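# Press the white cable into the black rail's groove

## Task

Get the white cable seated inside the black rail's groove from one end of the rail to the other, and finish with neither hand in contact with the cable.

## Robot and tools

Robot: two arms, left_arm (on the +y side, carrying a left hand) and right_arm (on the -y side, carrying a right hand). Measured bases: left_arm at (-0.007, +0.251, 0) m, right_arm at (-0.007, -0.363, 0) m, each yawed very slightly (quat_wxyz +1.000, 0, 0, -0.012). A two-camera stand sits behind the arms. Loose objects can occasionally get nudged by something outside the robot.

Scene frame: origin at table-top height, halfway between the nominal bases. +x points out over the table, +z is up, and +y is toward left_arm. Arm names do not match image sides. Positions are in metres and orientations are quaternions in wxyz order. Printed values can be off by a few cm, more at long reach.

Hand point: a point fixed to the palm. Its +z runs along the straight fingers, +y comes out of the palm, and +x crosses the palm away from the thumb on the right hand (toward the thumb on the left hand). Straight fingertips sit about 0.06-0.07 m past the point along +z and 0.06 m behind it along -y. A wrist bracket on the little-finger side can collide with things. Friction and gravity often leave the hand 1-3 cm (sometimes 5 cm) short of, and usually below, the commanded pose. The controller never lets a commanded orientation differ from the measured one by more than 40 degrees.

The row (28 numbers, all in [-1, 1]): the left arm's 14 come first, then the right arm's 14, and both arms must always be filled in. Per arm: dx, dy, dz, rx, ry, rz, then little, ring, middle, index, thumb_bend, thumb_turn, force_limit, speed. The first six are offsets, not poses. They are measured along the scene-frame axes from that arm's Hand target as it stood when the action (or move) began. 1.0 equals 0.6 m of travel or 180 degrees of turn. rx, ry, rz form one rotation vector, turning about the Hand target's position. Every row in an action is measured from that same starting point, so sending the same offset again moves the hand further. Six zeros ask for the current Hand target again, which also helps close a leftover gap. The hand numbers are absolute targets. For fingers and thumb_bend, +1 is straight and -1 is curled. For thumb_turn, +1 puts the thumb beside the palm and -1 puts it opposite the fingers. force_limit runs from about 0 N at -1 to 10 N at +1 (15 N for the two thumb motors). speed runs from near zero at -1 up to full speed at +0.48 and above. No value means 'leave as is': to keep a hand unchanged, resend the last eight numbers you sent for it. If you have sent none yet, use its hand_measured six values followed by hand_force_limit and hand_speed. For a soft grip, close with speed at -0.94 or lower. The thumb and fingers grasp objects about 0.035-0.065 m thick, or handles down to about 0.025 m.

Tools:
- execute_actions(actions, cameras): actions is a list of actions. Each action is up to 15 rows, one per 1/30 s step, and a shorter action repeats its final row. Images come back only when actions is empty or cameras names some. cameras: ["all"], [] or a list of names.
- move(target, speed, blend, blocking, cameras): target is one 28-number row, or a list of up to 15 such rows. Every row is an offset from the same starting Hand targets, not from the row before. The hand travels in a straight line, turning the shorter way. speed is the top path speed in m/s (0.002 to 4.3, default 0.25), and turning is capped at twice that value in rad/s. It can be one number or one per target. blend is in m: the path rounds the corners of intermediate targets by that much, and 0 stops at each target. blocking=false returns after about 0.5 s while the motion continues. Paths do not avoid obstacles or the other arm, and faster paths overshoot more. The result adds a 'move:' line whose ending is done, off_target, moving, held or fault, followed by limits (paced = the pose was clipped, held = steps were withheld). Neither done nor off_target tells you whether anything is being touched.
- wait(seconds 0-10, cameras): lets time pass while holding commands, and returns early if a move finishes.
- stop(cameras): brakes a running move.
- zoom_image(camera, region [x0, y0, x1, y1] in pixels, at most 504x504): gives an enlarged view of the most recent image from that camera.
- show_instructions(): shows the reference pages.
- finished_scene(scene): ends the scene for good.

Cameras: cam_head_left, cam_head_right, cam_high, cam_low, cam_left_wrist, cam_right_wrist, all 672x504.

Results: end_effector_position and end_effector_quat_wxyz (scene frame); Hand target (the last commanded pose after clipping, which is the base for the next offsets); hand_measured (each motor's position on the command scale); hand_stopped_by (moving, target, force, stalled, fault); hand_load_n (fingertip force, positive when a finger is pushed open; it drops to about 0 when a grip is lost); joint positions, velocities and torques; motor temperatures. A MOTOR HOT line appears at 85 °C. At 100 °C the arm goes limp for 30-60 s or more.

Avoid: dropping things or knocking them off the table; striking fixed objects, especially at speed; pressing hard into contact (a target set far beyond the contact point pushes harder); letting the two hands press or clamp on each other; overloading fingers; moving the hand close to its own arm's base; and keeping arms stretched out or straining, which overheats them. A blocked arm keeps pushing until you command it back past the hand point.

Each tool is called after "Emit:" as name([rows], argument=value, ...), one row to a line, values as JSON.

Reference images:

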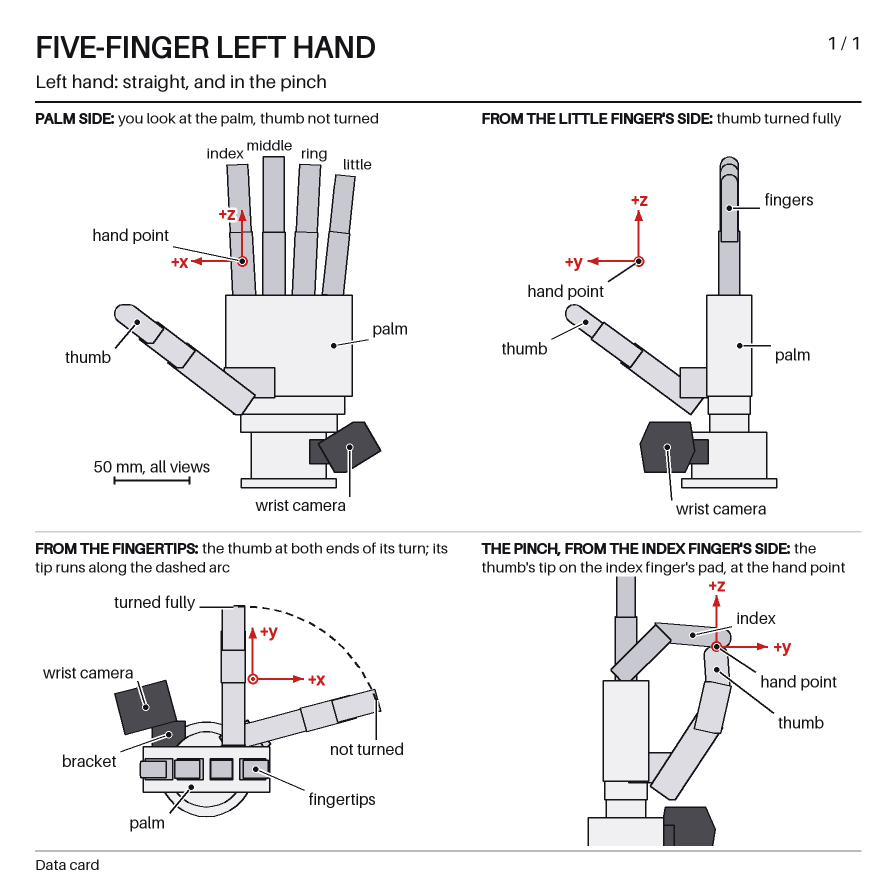

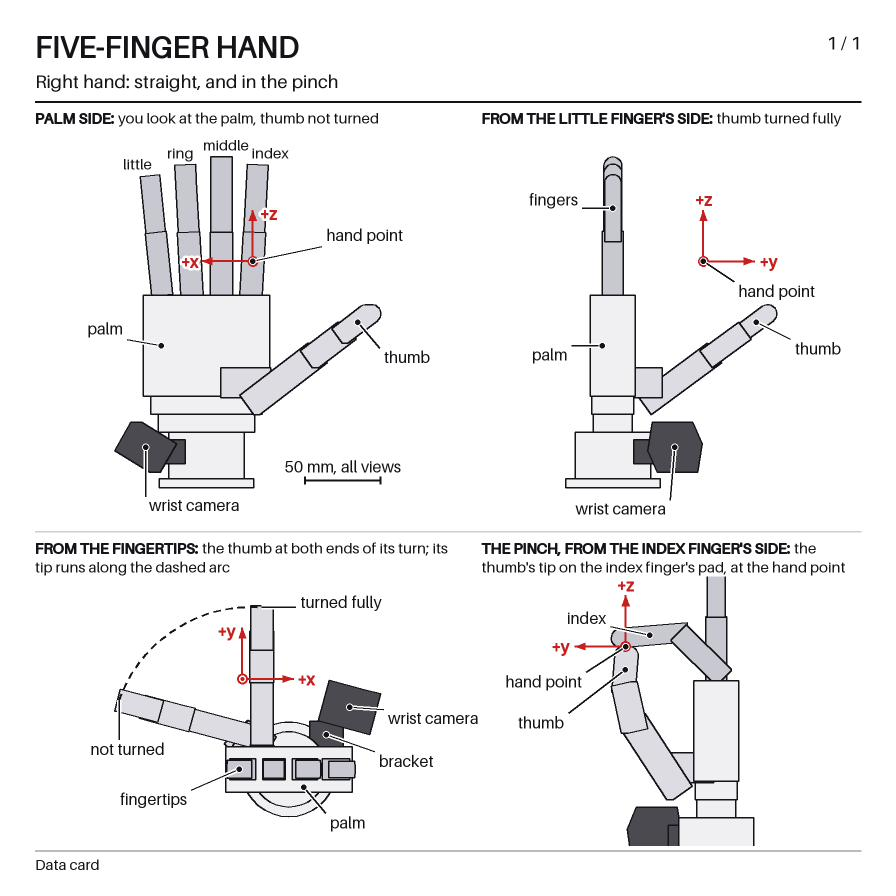

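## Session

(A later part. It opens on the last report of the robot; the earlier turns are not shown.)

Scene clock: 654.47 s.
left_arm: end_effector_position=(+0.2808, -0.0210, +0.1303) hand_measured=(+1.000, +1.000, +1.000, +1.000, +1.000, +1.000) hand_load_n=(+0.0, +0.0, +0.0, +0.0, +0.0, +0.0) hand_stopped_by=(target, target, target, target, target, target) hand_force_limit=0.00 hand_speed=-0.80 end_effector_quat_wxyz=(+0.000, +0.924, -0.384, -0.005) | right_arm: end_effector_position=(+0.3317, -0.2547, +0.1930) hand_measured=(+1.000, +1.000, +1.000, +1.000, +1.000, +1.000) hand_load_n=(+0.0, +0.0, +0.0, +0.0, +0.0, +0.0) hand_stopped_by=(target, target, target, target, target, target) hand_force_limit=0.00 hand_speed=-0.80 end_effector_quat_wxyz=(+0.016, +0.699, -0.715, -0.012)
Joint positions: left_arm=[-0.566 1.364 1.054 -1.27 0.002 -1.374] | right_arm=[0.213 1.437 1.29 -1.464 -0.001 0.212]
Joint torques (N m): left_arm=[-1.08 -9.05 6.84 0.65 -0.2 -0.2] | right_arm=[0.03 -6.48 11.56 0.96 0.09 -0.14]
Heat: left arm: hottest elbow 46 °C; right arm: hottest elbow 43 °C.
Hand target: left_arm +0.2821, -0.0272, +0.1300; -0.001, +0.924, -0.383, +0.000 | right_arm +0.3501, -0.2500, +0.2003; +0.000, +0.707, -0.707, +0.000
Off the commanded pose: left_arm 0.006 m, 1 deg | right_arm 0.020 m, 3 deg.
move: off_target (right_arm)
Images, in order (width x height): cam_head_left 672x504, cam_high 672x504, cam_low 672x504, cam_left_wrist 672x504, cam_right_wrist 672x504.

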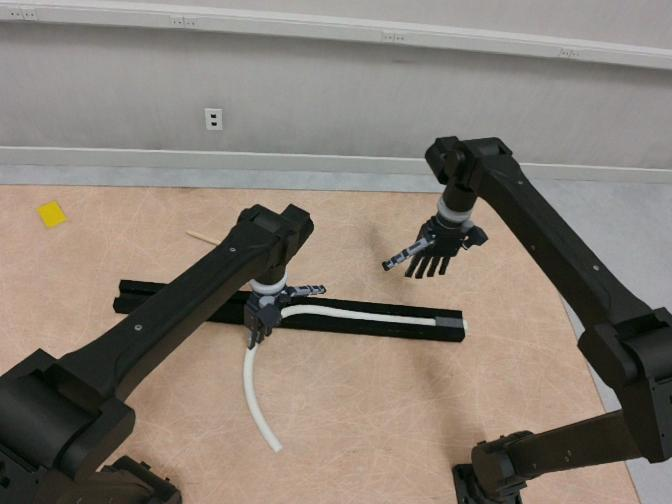

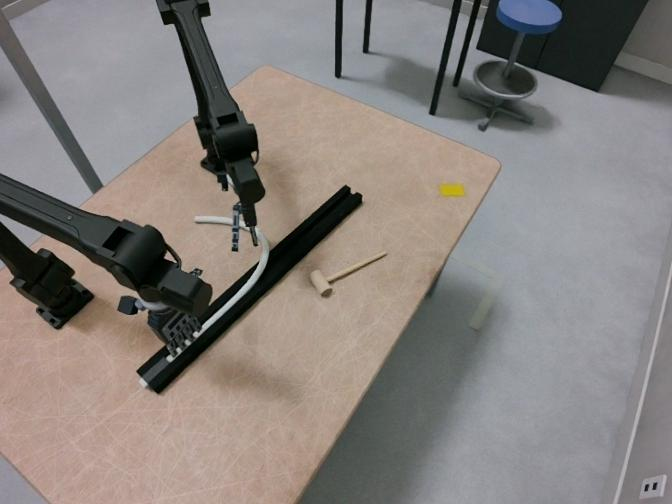

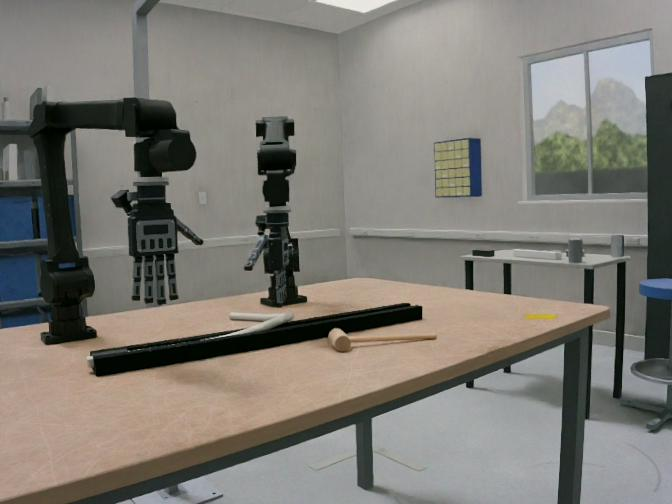

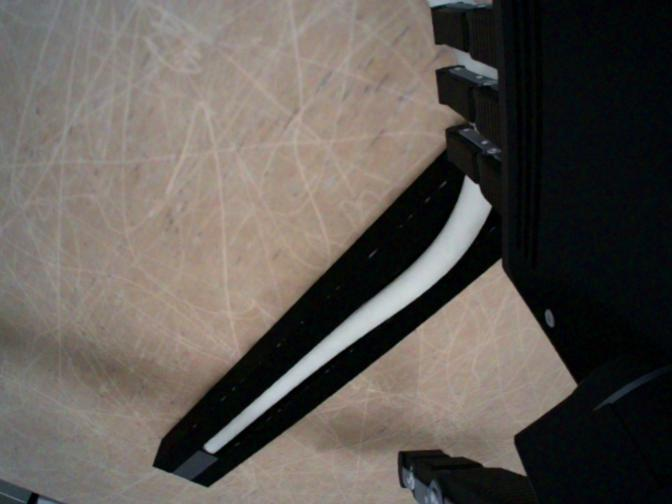

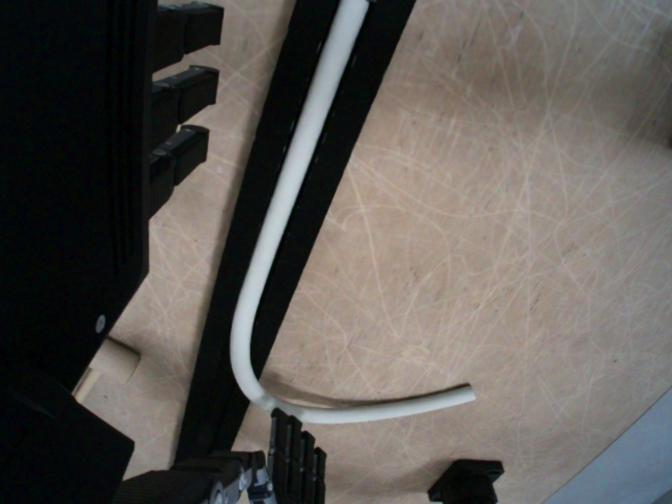

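Emit:
move([
  [-0.01,-0.06,0,0,0,0,1,1,1,1,1,1,0,-0.8,0,0,0,0,0,0,1,1,1,1,1,1,0,-0.8],
  [-0.01,-0.06,-0.04,0,0,0,1,1,1,1,1,1,0,-0.8,0,0,0,0,0,0,1,1,1,1,1,1,0,-0.8],
], speed=0.15, cameras=["cam_head_left","cam_high","cam_low","cam_left_wrist","cam_right_wrist"])

Emit:
zoom_image(camera="cam_high", region=[170, 160, 330, 300])

Emit:
zoom_image(camera="cam_head_left", region=[200, 260, 350, 400])

Emit:
zoom_image(camera="cam_low", region=[200, 230, 350, 350])

Scene clock: 675.57 s.
left_arm: end_effector_position=(+0.2753, -0.0571, +0.1073) hand_measured=(+1.000, +1.000, +1.000, +1.000, +1.000, +1.000) hand_load_n=(+0.0, +0.0, +0.0, +0.0, +0.0, +0.0) hand_stopped_by=(target, target, target, target, target, target) hand_force_limit=0.00 hand_speed=-0.80 end_effector_quat_wxyz=(+0.000, +0.923, -0.384, -0.004) | right_arm: end_effector_position=(+0.3317, -0.2547, +0.1930) hand_measured=(+1.000, +1.000, +1.000, +1.000, +1.000, +1.000) hand_load_n=(+0.0, +0.0, +0.0, +0.0, +0.0, +0.0) hand_stopped_by=(target, target, target, target, target, target) hand_force_limit=0.00 hand_speed=-0.80 end_effector_quat_wxyz=(+0.016, +0.699, -0.715, -0.012)
Joint positions: left_arm=[-0.651 1.428 1.054 -1.204 0.002 -1.458] | right_arm=[0.213 1.437 1.29 -1.464 -0.001 0.212]
Joint torques (N m): left_arm=[-1.03 -9.52 6.69 0.57 -0.2 -0.19] | right_arm=[0.15 -6.65 11.56 0.98 0.08 -0.13]
Motor temperatures (°C): left_arm=[27 25 43 27 27 23] | right_arm=[24 28 44 23 23 24]
Heat: left arm: hottest elbow 43 °C; right arm: hottest elbow 44 °C.
Hand target: left_arm +0.2761, -0.0633, +0.1059; -0.001, +0.924, -0.383, +0.000 | right_arm +0.3501, -0.2500, +0.2003; +0.000, +0.707, -0.707, +0.000
Off the commanded pose: left_arm 0.006 m, 0 deg | right_arm 0.020 m, 3 deg.
move: off_target (right_arm)
Images, in order (width x height): cam_head_left 672x504, cam_high 672x504, cam_low 672x504, cam_left_wrist 672x504, cam_right_wrist 672x504.

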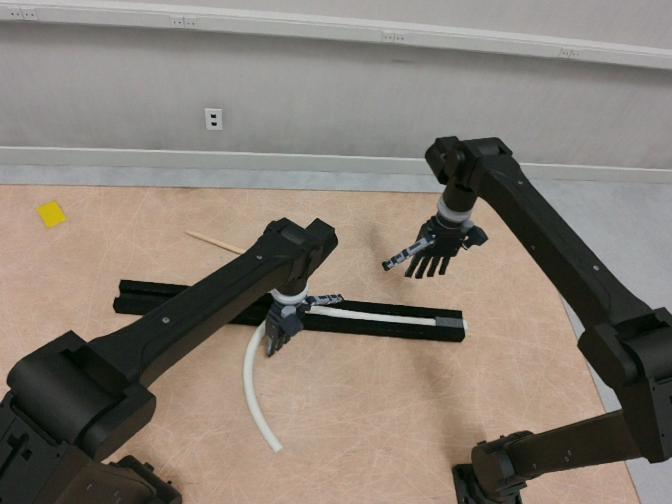

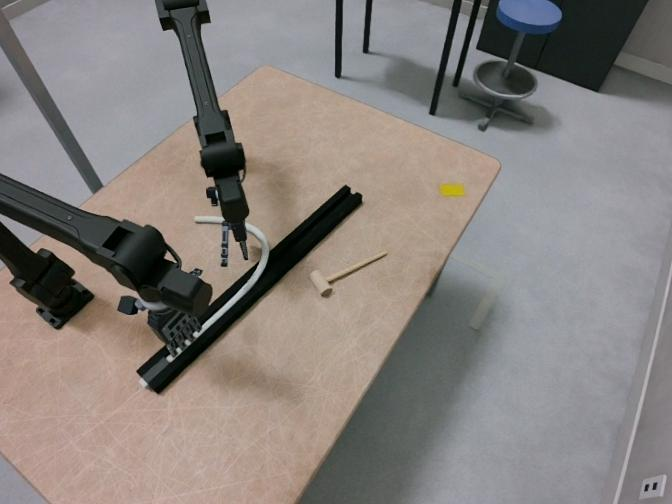

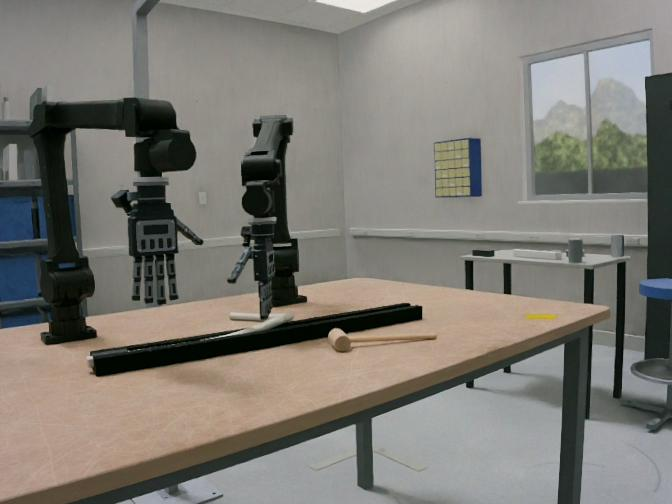

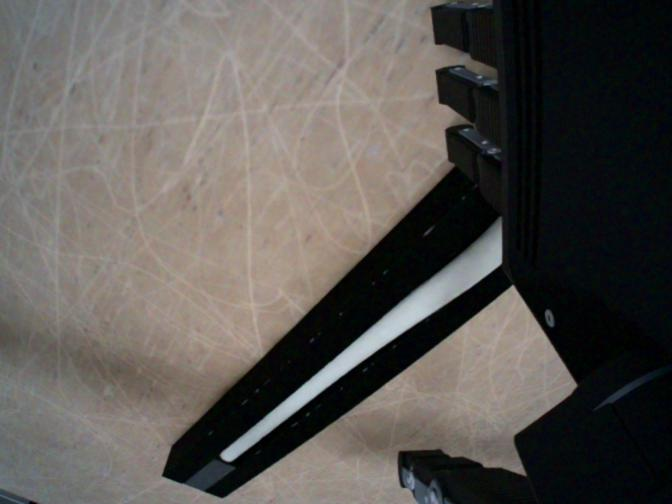

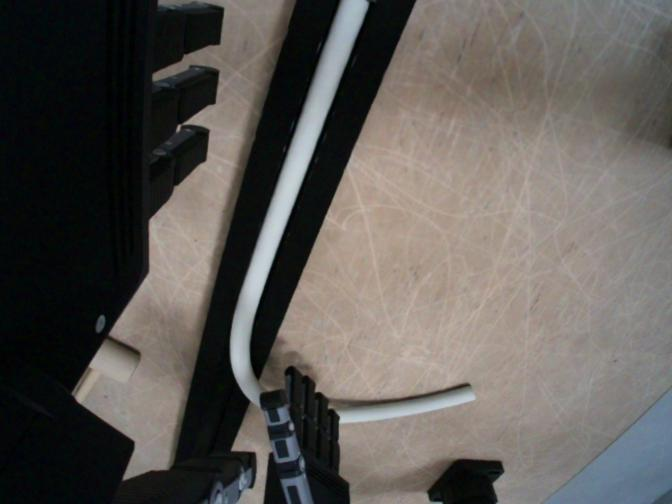

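Scaled by 3.150 from the camera's 672x504 image, which has a finer 960x720 frame.

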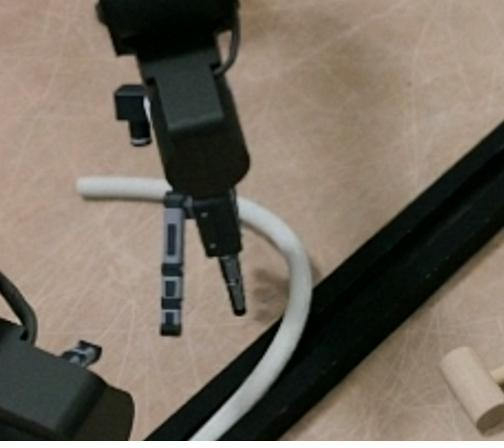

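Scaled by 3.360 from the camera's 672x504 image, which has a finer 960x720 frame.

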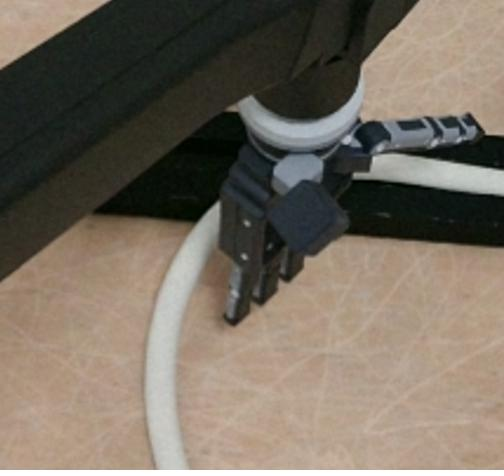

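Scaled by 3.360 from the camera's 672x504 image, which has a finer 960x720 frame.

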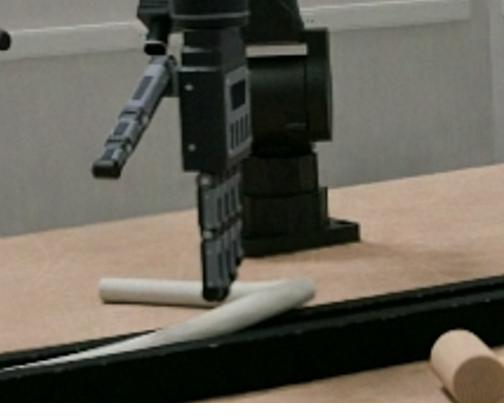

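Emit:
move(target=[0.08,0.1,-0.003,0,0,0,1,1,1,1,1,1,0,-0.8,0,0,0,0,0,0,1,1,1,1,1,1,0,-0.8], speed=0.08, cameras=["cam_head_left","cam_high","cam_low","cam_left_wrist","cam_right_wrist"])

Emit:
zoom_image(camera="cam_high", region=[170, 160, 330, 300])

Emit:
zoom_image(camera="cam_head_left", region=[200, 260, 350, 400])

Emit:
zoom_image(camera="cam_low", region=[200, 230, 350, 350])

Scene clock: 690.73 s.
left_arm: end_effector_position=(+0.3113, -0.0052, +0.1018) hand_measured=(+1.000, +1.000, +1.000, +1.000, +1.000, +1.000) hand_load_n=(+0.0, +0.0, -0.5, -1.0, +0.0, +0.0) hand_stopped_by=(target, target, target, target, target, target) hand_force_limit=0.00 hand_speed=-0.80 end_effector_quat_wxyz=(+0.002, +0.923, -0.385, -0.009) | right_arm: end_effector_position=(+0.3317, -0.2547, +0.1930) hand_measured=(+1.000, +1.000, +1.000, +1.000, +1.000, +1.000) hand_load_n=(+0.0, +0.0, +0.0, +0.0, +0.0, +0.0) hand_stopped_by=(target, target, target, target, target, target) hand_force_limit=0.00 hand_speed=-0.80 end_effector_quat_wxyz=(+0.016, +0.699, -0.715, -0.012)
Joint positions: left_arm=[-0.486 1.443 1.054 -1.199 0.005 -1.292] | right_arm=[0.213 1.437 1.29 -1.464 -0.001 0.212]
Joint torques (N m): left_arm=[1.03 -9.52 7.62 0.55 -0.35 0.12] | right_arm=[0.15 -6.59 11.6 0.96 0.08 -0.14]
Heat: left arm: hottest elbow 41 °C; right arm: hottest elbow 44 °C.
Hand target: left_arm +0.3240, -0.0033, +0.1041; -0.001, +0.924, -0.383, +0.000 | right_arm +0.3501, -0.2500, +0.2003; +0.000, +0.707, -0.707, +0.000
Off the commanded pose: left_arm 0.013 m, 1 deg | right_arm 0.020 m, 3 deg.
move: off_target (left_arm, right_arm)
Images, in order (width x height): cam_head_left 672x504, cam_high 672x504, cam_low 672x504, cam_left_wrist 672x504, cam_right_wrist 672x504.

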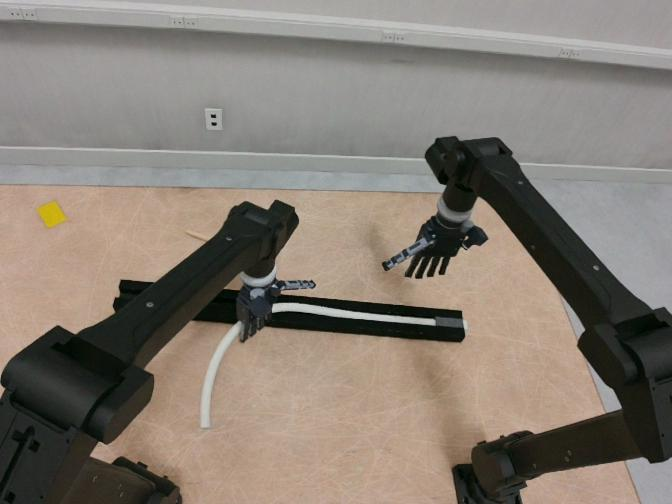

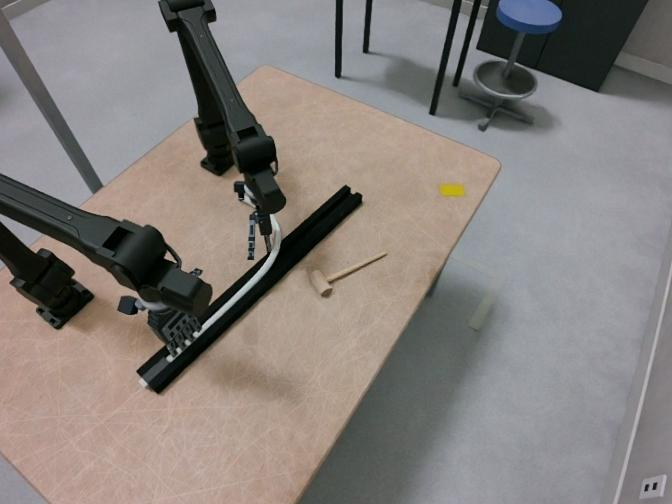

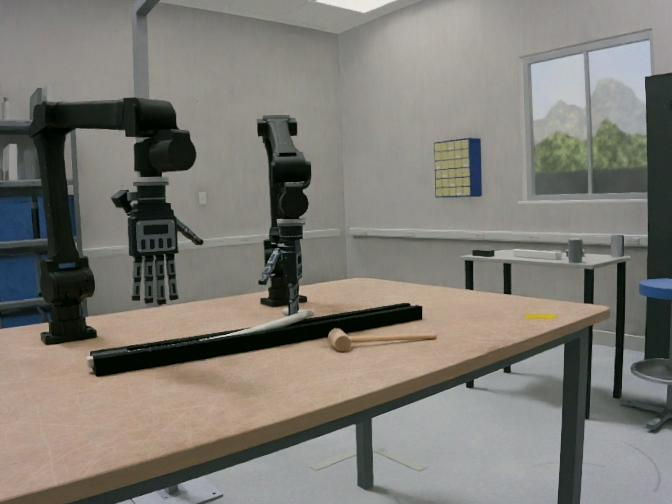

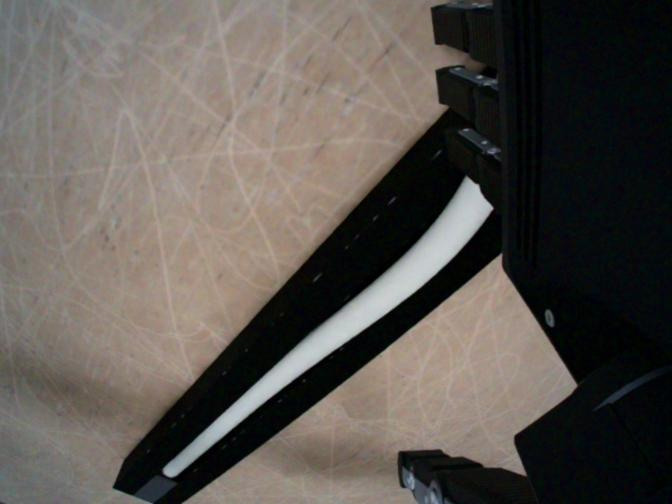

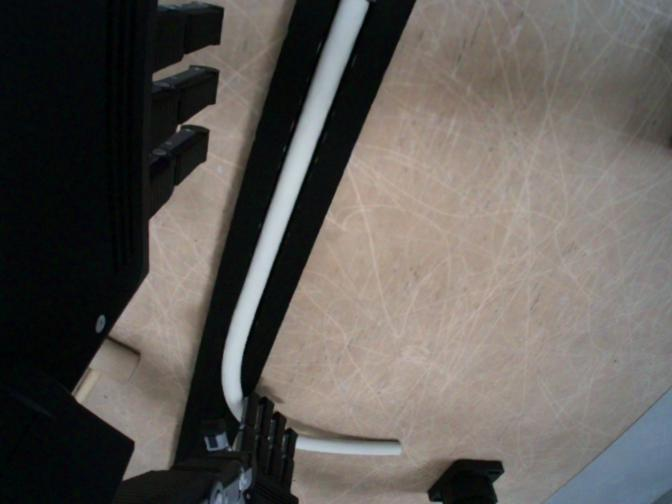

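Scaled by 3.150 from the camera's 672x504 image, which has a finer 960x720 frame.

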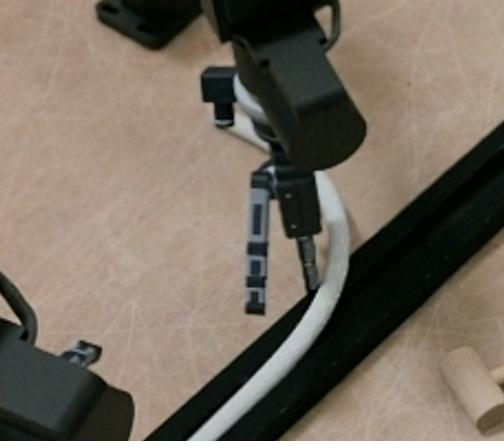

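Scaled by 3.360 from the camera's 672x504 image, which has a finer 960x720 frame.

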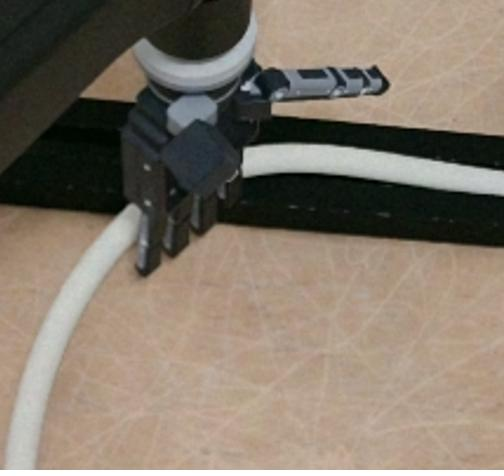

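Scaled by 3.360 from the camera's 672x504 image, which has a finer 960x720 frame.

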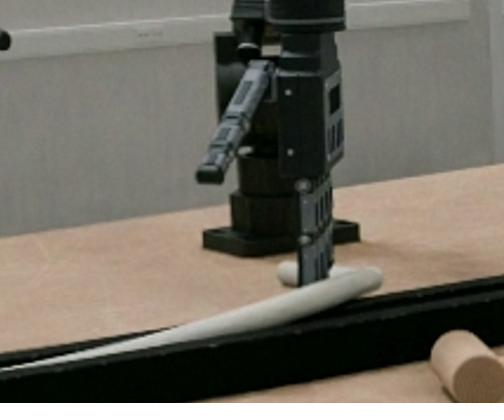

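Emit:
move([
  [0.0,0.08,0.01,0,0,-0.07,1,1,1,1,1,1,0,-0.8,0,0,0,0,0,0,1,1,1,1,1,1,0,-0.8],
  [0.033,0.17,0.01,0,0,-0.139,1,1,1,1,1,1,0,-0.8,0,0,0,0,0,0,1,1,1,1,1,1,0,-0.8],
], speed=0.08, blend=0.02, cameras=["cam_head_left","cam_high","cam_low","cam_left_wrist","cam_right_wrist"])

Emit:
zoom_image(camera="cam_high", region=[190, 140, 350, 280])

Emit:
zoom_image(camera="cam_head_left", region=[150, 240, 300, 380])

Emit:
zoom_image(camera="cam_low", region=[250, 230, 400, 350])

Scene clock: 724.20 s.
left_arm: end_effector_position=(+0.3113, +0.0897, +0.1035) hand_measured=(+1.000, +1.000, +1.000, +1.000, +1.000, +1.000) hand_load_n=(+0.0, -0.5, -4.5, -1.0, -0.5, +0.0) hand_stopped_by=(target, target, target, target, target, target) hand_force_limit=0.00 hand_speed=-0.80 end_effector_quat_wxyz=(+0.017, +0.811, -0.585, -0.020) | right_arm: end_effector_position=(+0.3317, -0.2547, +0.1930) hand_measured=(+1.000, +1.000, +1.000, +1.000, +1.000, +1.000) hand_load_n=(+0.0, +0.0, +0.0, +0.0, +0.0, +0.0) hand_stopped_by=(target, target, target, target, target, target) hand_force_limit=0.00 hand_speed=-0.80 end_effector_quat_wxyz=(+0.016, +0.699, -0.715, -0.012)
Joint positions: left_arm=[-0.264 1.447 1.055 -1.227 0.02 -0.609] | right_arm=[0.213 1.437 1.29 -1.464 -0.001 0.212]
Joint torques (N m): left_arm=[2.32 -8.64 9.88 0.81 -0.91 0.05] | right_arm=[0.26 -6.59 11.59 0.96 0.08 -0.14]
Heat: left arm: hottest elbow 41 °C; right arm: hottest elbow 44 °C.
Hand target: left_arm +0.3439, +0.0988, +0.1102; -0.001, +0.819, -0.574, +0.000 | right_arm +0.3501, -0.2500, +0.2003; +0.000, +0.707, -0.707, +0.000
Off the commanded pose: left_arm 0.034 m, 3 deg | right_arm 0.020 m, 3 deg.
move: off_target (left_arm, right_arm)
Images, in order (width x height): cam_head_left 672x504, cam_high 672x504, cam_low 672x504, cam_left_wrist 672x504, cam_right_wrist 672x504.

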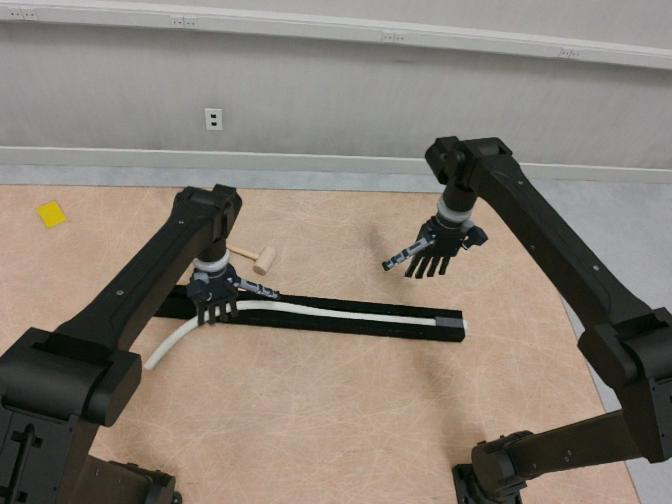

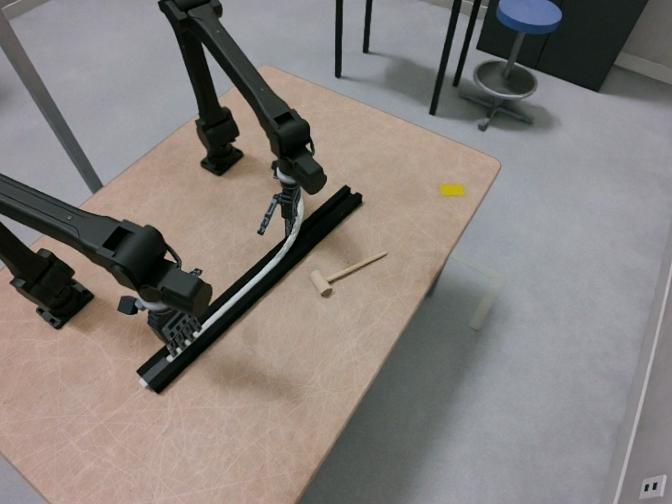

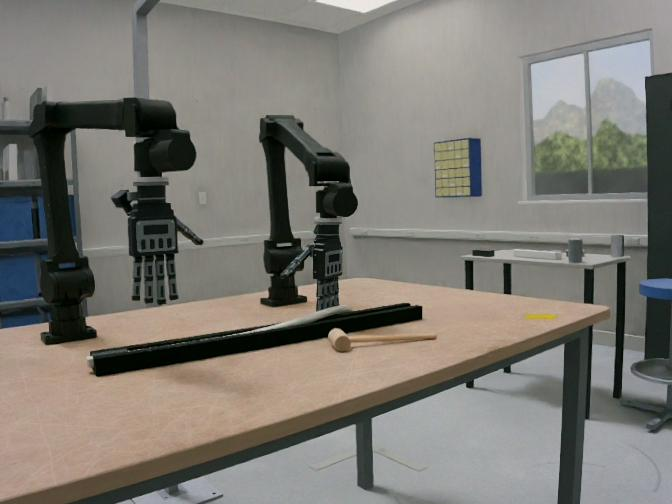

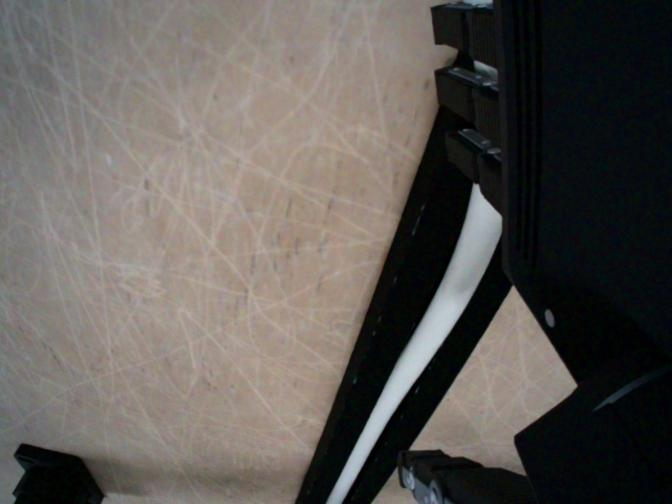

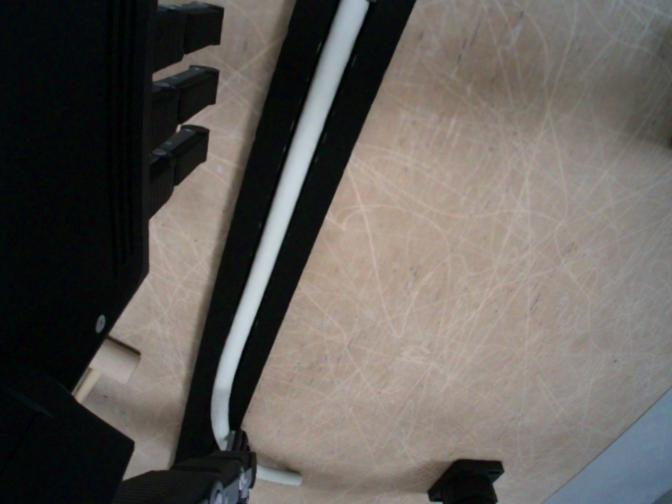

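Scaled by 3.150 from the camera's 672x504 image, which has a finer 960x720 frame.

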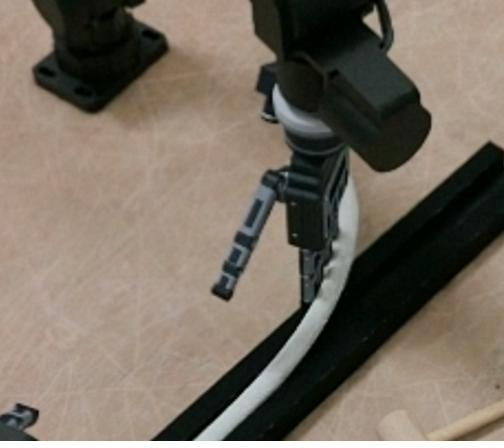

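Scaled by 3.360 from the camera's 672x504 image, which has a finer 960x720 frame.

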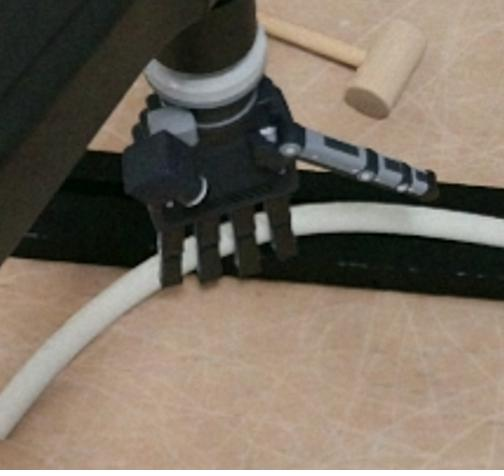

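Scaled by 3.360 from the camera's 672x504 image, which has a finer 960x720 frame.

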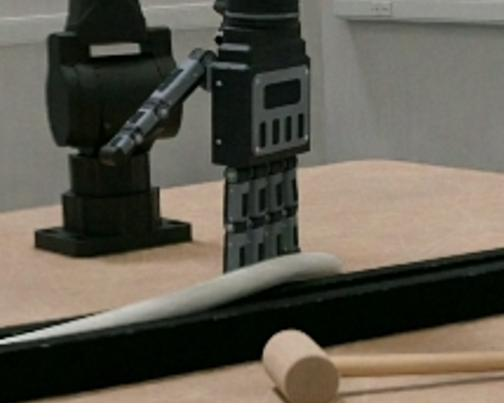

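Emit:
move(target=[0,0,0.02,0,0,0,1,1,1,1,1,1,0,-0.8,0,0,0,0,0,0,1,1,1,1,1,1,0,-0.8], speed=0.08, cameras=["cam_head_left","cam_high","cam_low"])

Emit:
zoom_image(camera="cam_high", region=[190, 140, 350, 280])

Emit:
zoom_image(camera="cam_head_left", region=[150, 240, 300, 380])

Emit:
zoom_image(camera="cam_low", region=[250, 230, 400, 350])

Scene clock: 741.17 s.
left_arm: end_effector_position=(+0.3189, +0.0979, +0.1098) hand_measured=(+1.000, +1.000, +1.000, +1.000, +1.000, +1.000) hand_load_n=(+0.0, +0.0, +0.0, -1.0, +0.0, +0.0) hand_stopped_by=(target, target, target, target, target, target) hand_force_limit=0.00 hand_speed=-0.80 end_effector_quat_wxyz=(+0.010, +0.816, -0.577, -0.022) | right_arm: end_effector_position=(+0.3317, -0.2547, +0.1930) hand_measured=(+1.000, +1.000, +1.000, +1.000, +1.000, +1.000) hand_load_n=(+0.0, +0.0, +0.0, +0.0, +0.0, +0.0) hand_stopped_by=(target, target, target, target, target, target) hand_force_limit=0.00 hand_speed=-0.80 end_effector_quat_wxyz=(+0.016, +0.699, -0.715, -0.012)
Joint positions: left_arm=[-0.245 1.45 1.078 -1.247 0.004 -0.608] | right_arm=[0.213 1.437 1.29 -1.464 -0.001 0.212]
Joint torques (N m): left_arm=[1.08 -9.7 9.98 0.36 -0.3 0.05] | right_arm=[0.15 -6.48 11.58 0.95 0.09 -0.15]
Heat: left arm: hottest elbow 43 °C; right arm: hottest elbow 44 °C.
Hand target: left_arm +0.3439, +0.0988, +0.1222; -0.001, +0.819, -0.574, +0.000 | right_arm +0.3501, -0.2500, +0.2003; +0.000, +0.707, -0.707, +0.000
Off the commanded pose: left_arm 0.028 m, 3 deg | right_arm 0.020 m, 3 deg.
move: off_target (left_arm, right_arm)
Images, in order (width x height): cam_head_left 672x504, cam_high 672x504, cam_low 672x504.

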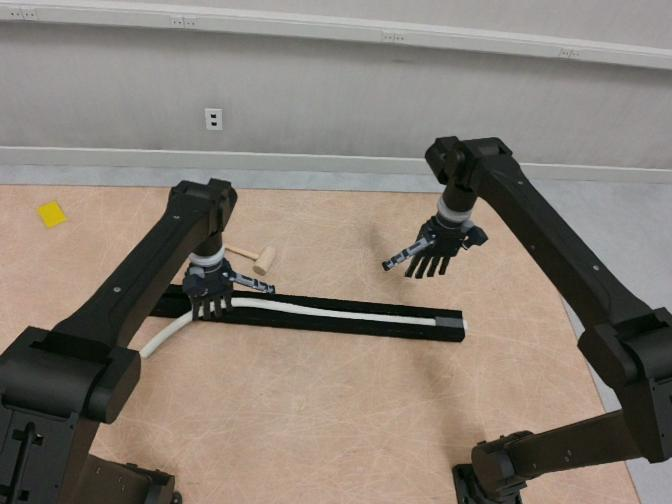

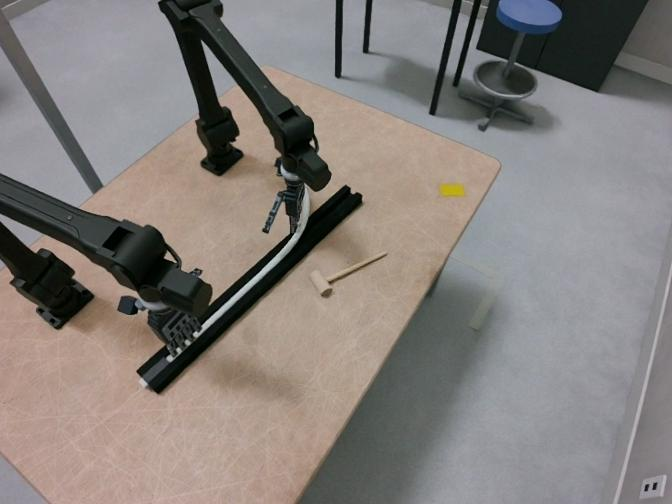

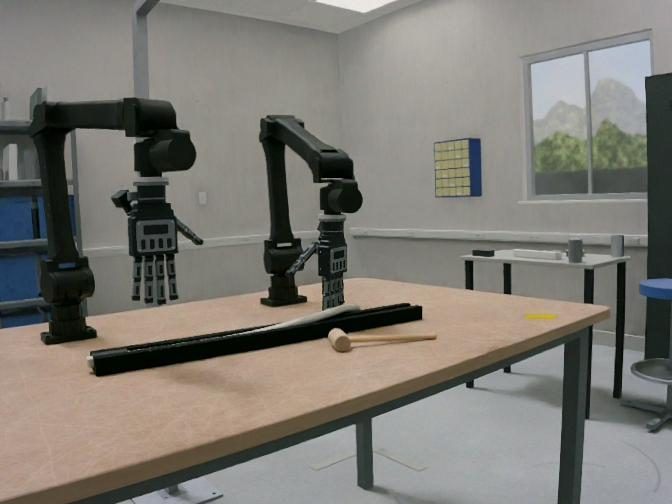

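Scaled by 3.150 from the camera's 672x504 image, which has a finer 960x720 frame.

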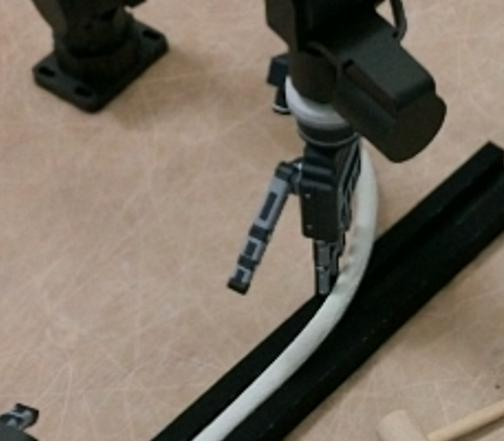

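Scaled by 3.360 from the camera's 672x504 image, which has a finer 960x720 frame.

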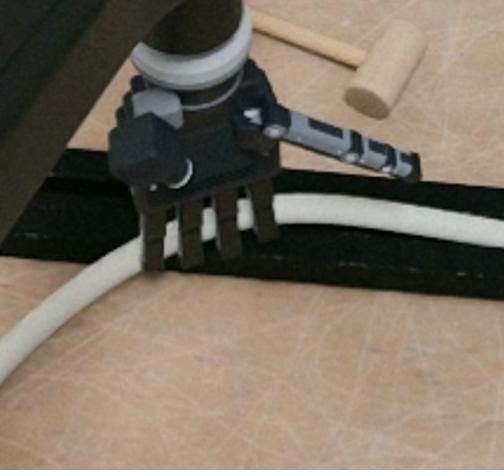

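Scaled by 3.360 from the camera's 672x504 image, which has a finer 960x720 frame.

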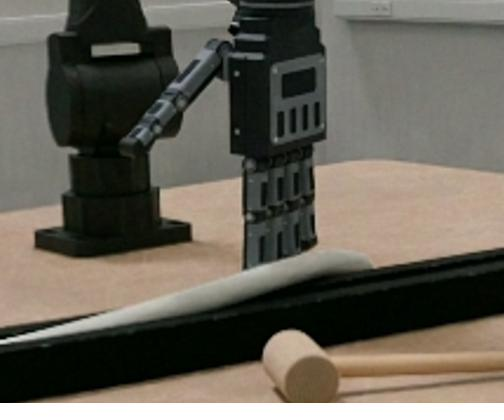

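Emit:
move([
  [0.03,0.03,0.01,0,0,0,1,1,1,1,1,1,0,-0.8,0,0,0,0,0,0,1,1,1,1,1,1,0,-0.8],
  [0.045,0.11,0.01,0,0,-0.083,1,1,1,1,1,1,0,-0.8,0,0,0,0,0,0,1,1,1,1,1,1,0,-0.8],
], speed=0.08, blend=0.02, cameras=["cam_head_left","cam_high","cam_low","cam_left_wrist"])

Emit:
zoom_image(camera="cam_high", region=[210, 120, 370, 260])

Emit:
zoom_image(camera="cam_head_left", region=[120, 220, 270, 360])

Emit:
zoom_image(camera="cam_low", region=[280, 230, 430, 350])

Scene clock: 758.40 s.
left_arm: end_effector_position=(+0.3434, +0.1557, +0.1204) hand_measured=(+1.000, +1.000, +1.000, +1.000, +1.000, +1.000) hand_load_n=(+0.0, +0.0, -3.5, +0.0, +0.0, -0.5) hand_stopped_by=(target, target, target, target, target, target) hand_force_limit=0.00 hand_speed=-0.80 end_effector_quat_wxyz=(+0.017, +0.732, -0.681, -0.017) | right_arm: end_effector_position=(+0.3317, -0.2547, +0.1930) hand_measured=(+1.000, +1.000, +1.000, +1.000, +1.000, +1.000) hand_load_n=(+0.0, +0.0, +0.0, +0.0, +0.0, +0.0) hand_stopped_by=(target, target, target, target, target, target) hand_force_limit=0.00 hand_speed=-0.80 end_effector_quat_wxyz=(+0.016, +0.699, -0.715, -0.012)
Joint positions: left_arm=[-0.117 1.505 1.165 -1.277 0.009 -0.212] | right_arm=[0.213 1.437 1.29 -1.464 -0.001 0.212]
Joint torques (N m): left_arm=[1.73 -9.76 10.13 0.68 -0.5 0.05] | right_arm=[0.26 -6.65 11.58 1.02 0.09 -0.15]
Heat: left arm: hottest elbow 46 °C; right arm: hottest elbow 44 °C.
Hand target: left_arm +0.3709, +0.1648, +0.1281; -0.001, +0.737, -0.675, +0.000 | right_arm +0.3501, -0.2500, +0.2003; +0.000, +0.707, -0.707, +0.000
Off the commanded pose: left_arm 0.030 m, 3 deg | right_arm 0.020 m, 3 deg.
move: off_target (left_arm, right_arm); blend cut to 0.0132 m at target 1
Images, in order (width x height): cam_head_left 672x504, cam_high 672x504, cam_low 672x504, cam_left_wrist 672x504.

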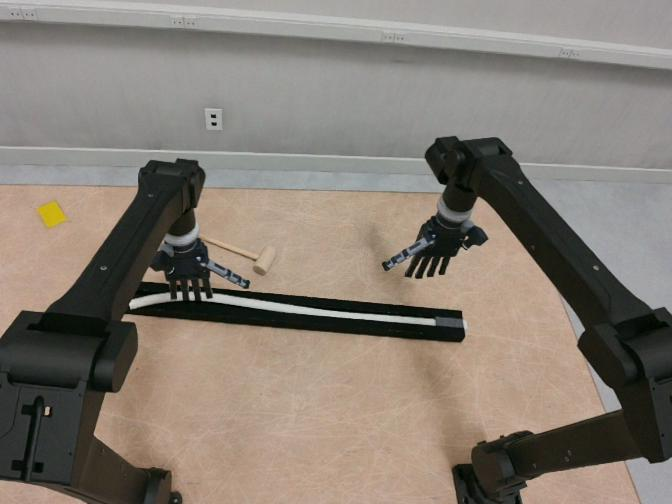

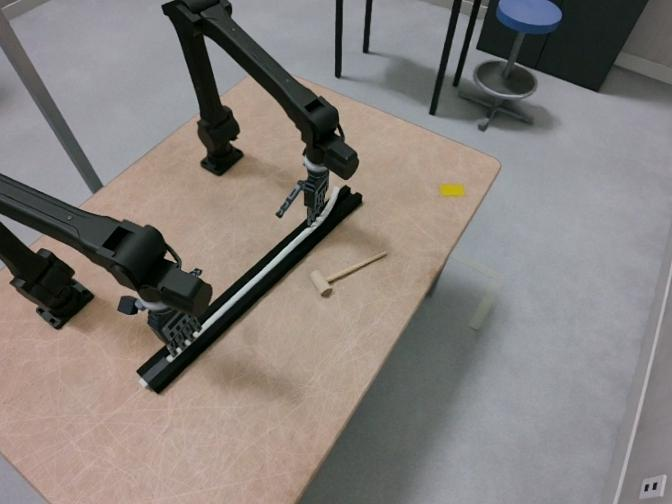

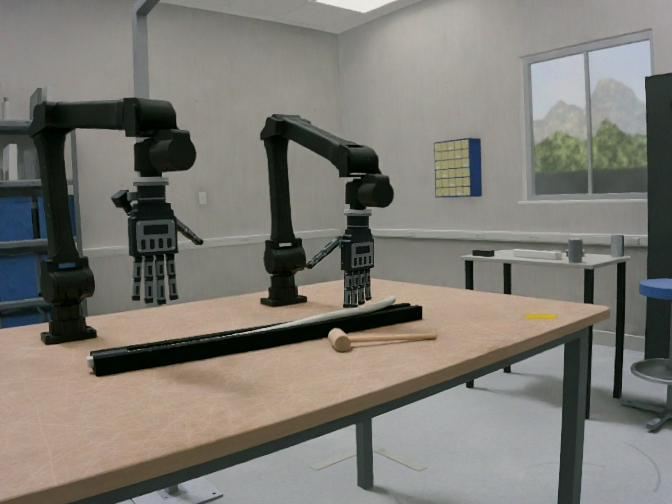

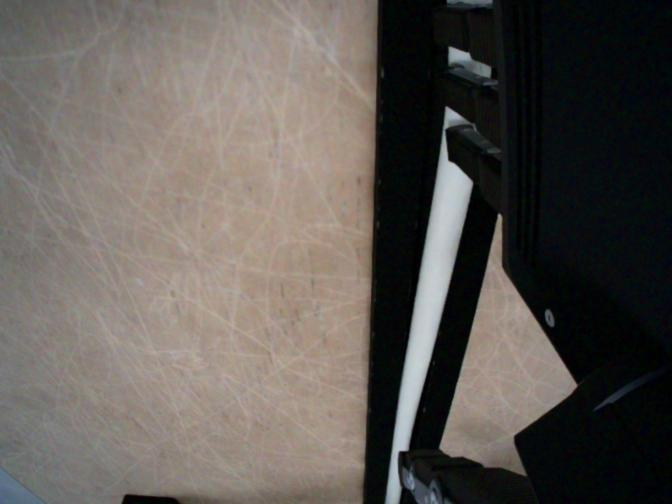

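Scaled by 3.150 from the camera's 672x504 image, which has a finer 960x720 frame.

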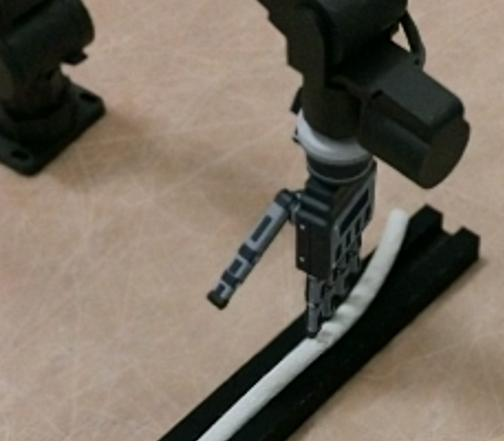

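Scaled by 3.360 from the camera's 672x504 image, which has a finer 960x720 frame.

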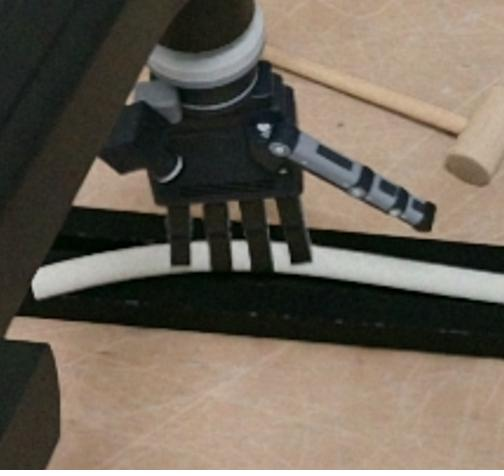

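Scaled by 3.360 from the camera's 672x504 image, which has a finer 960x720 frame.

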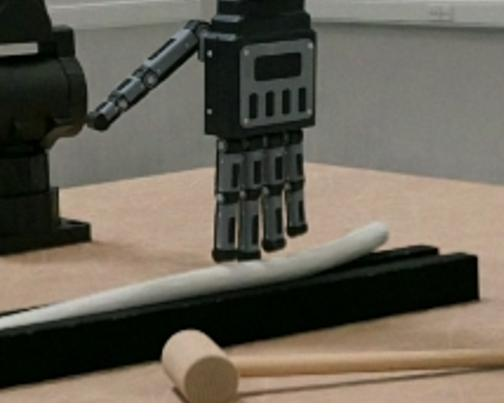

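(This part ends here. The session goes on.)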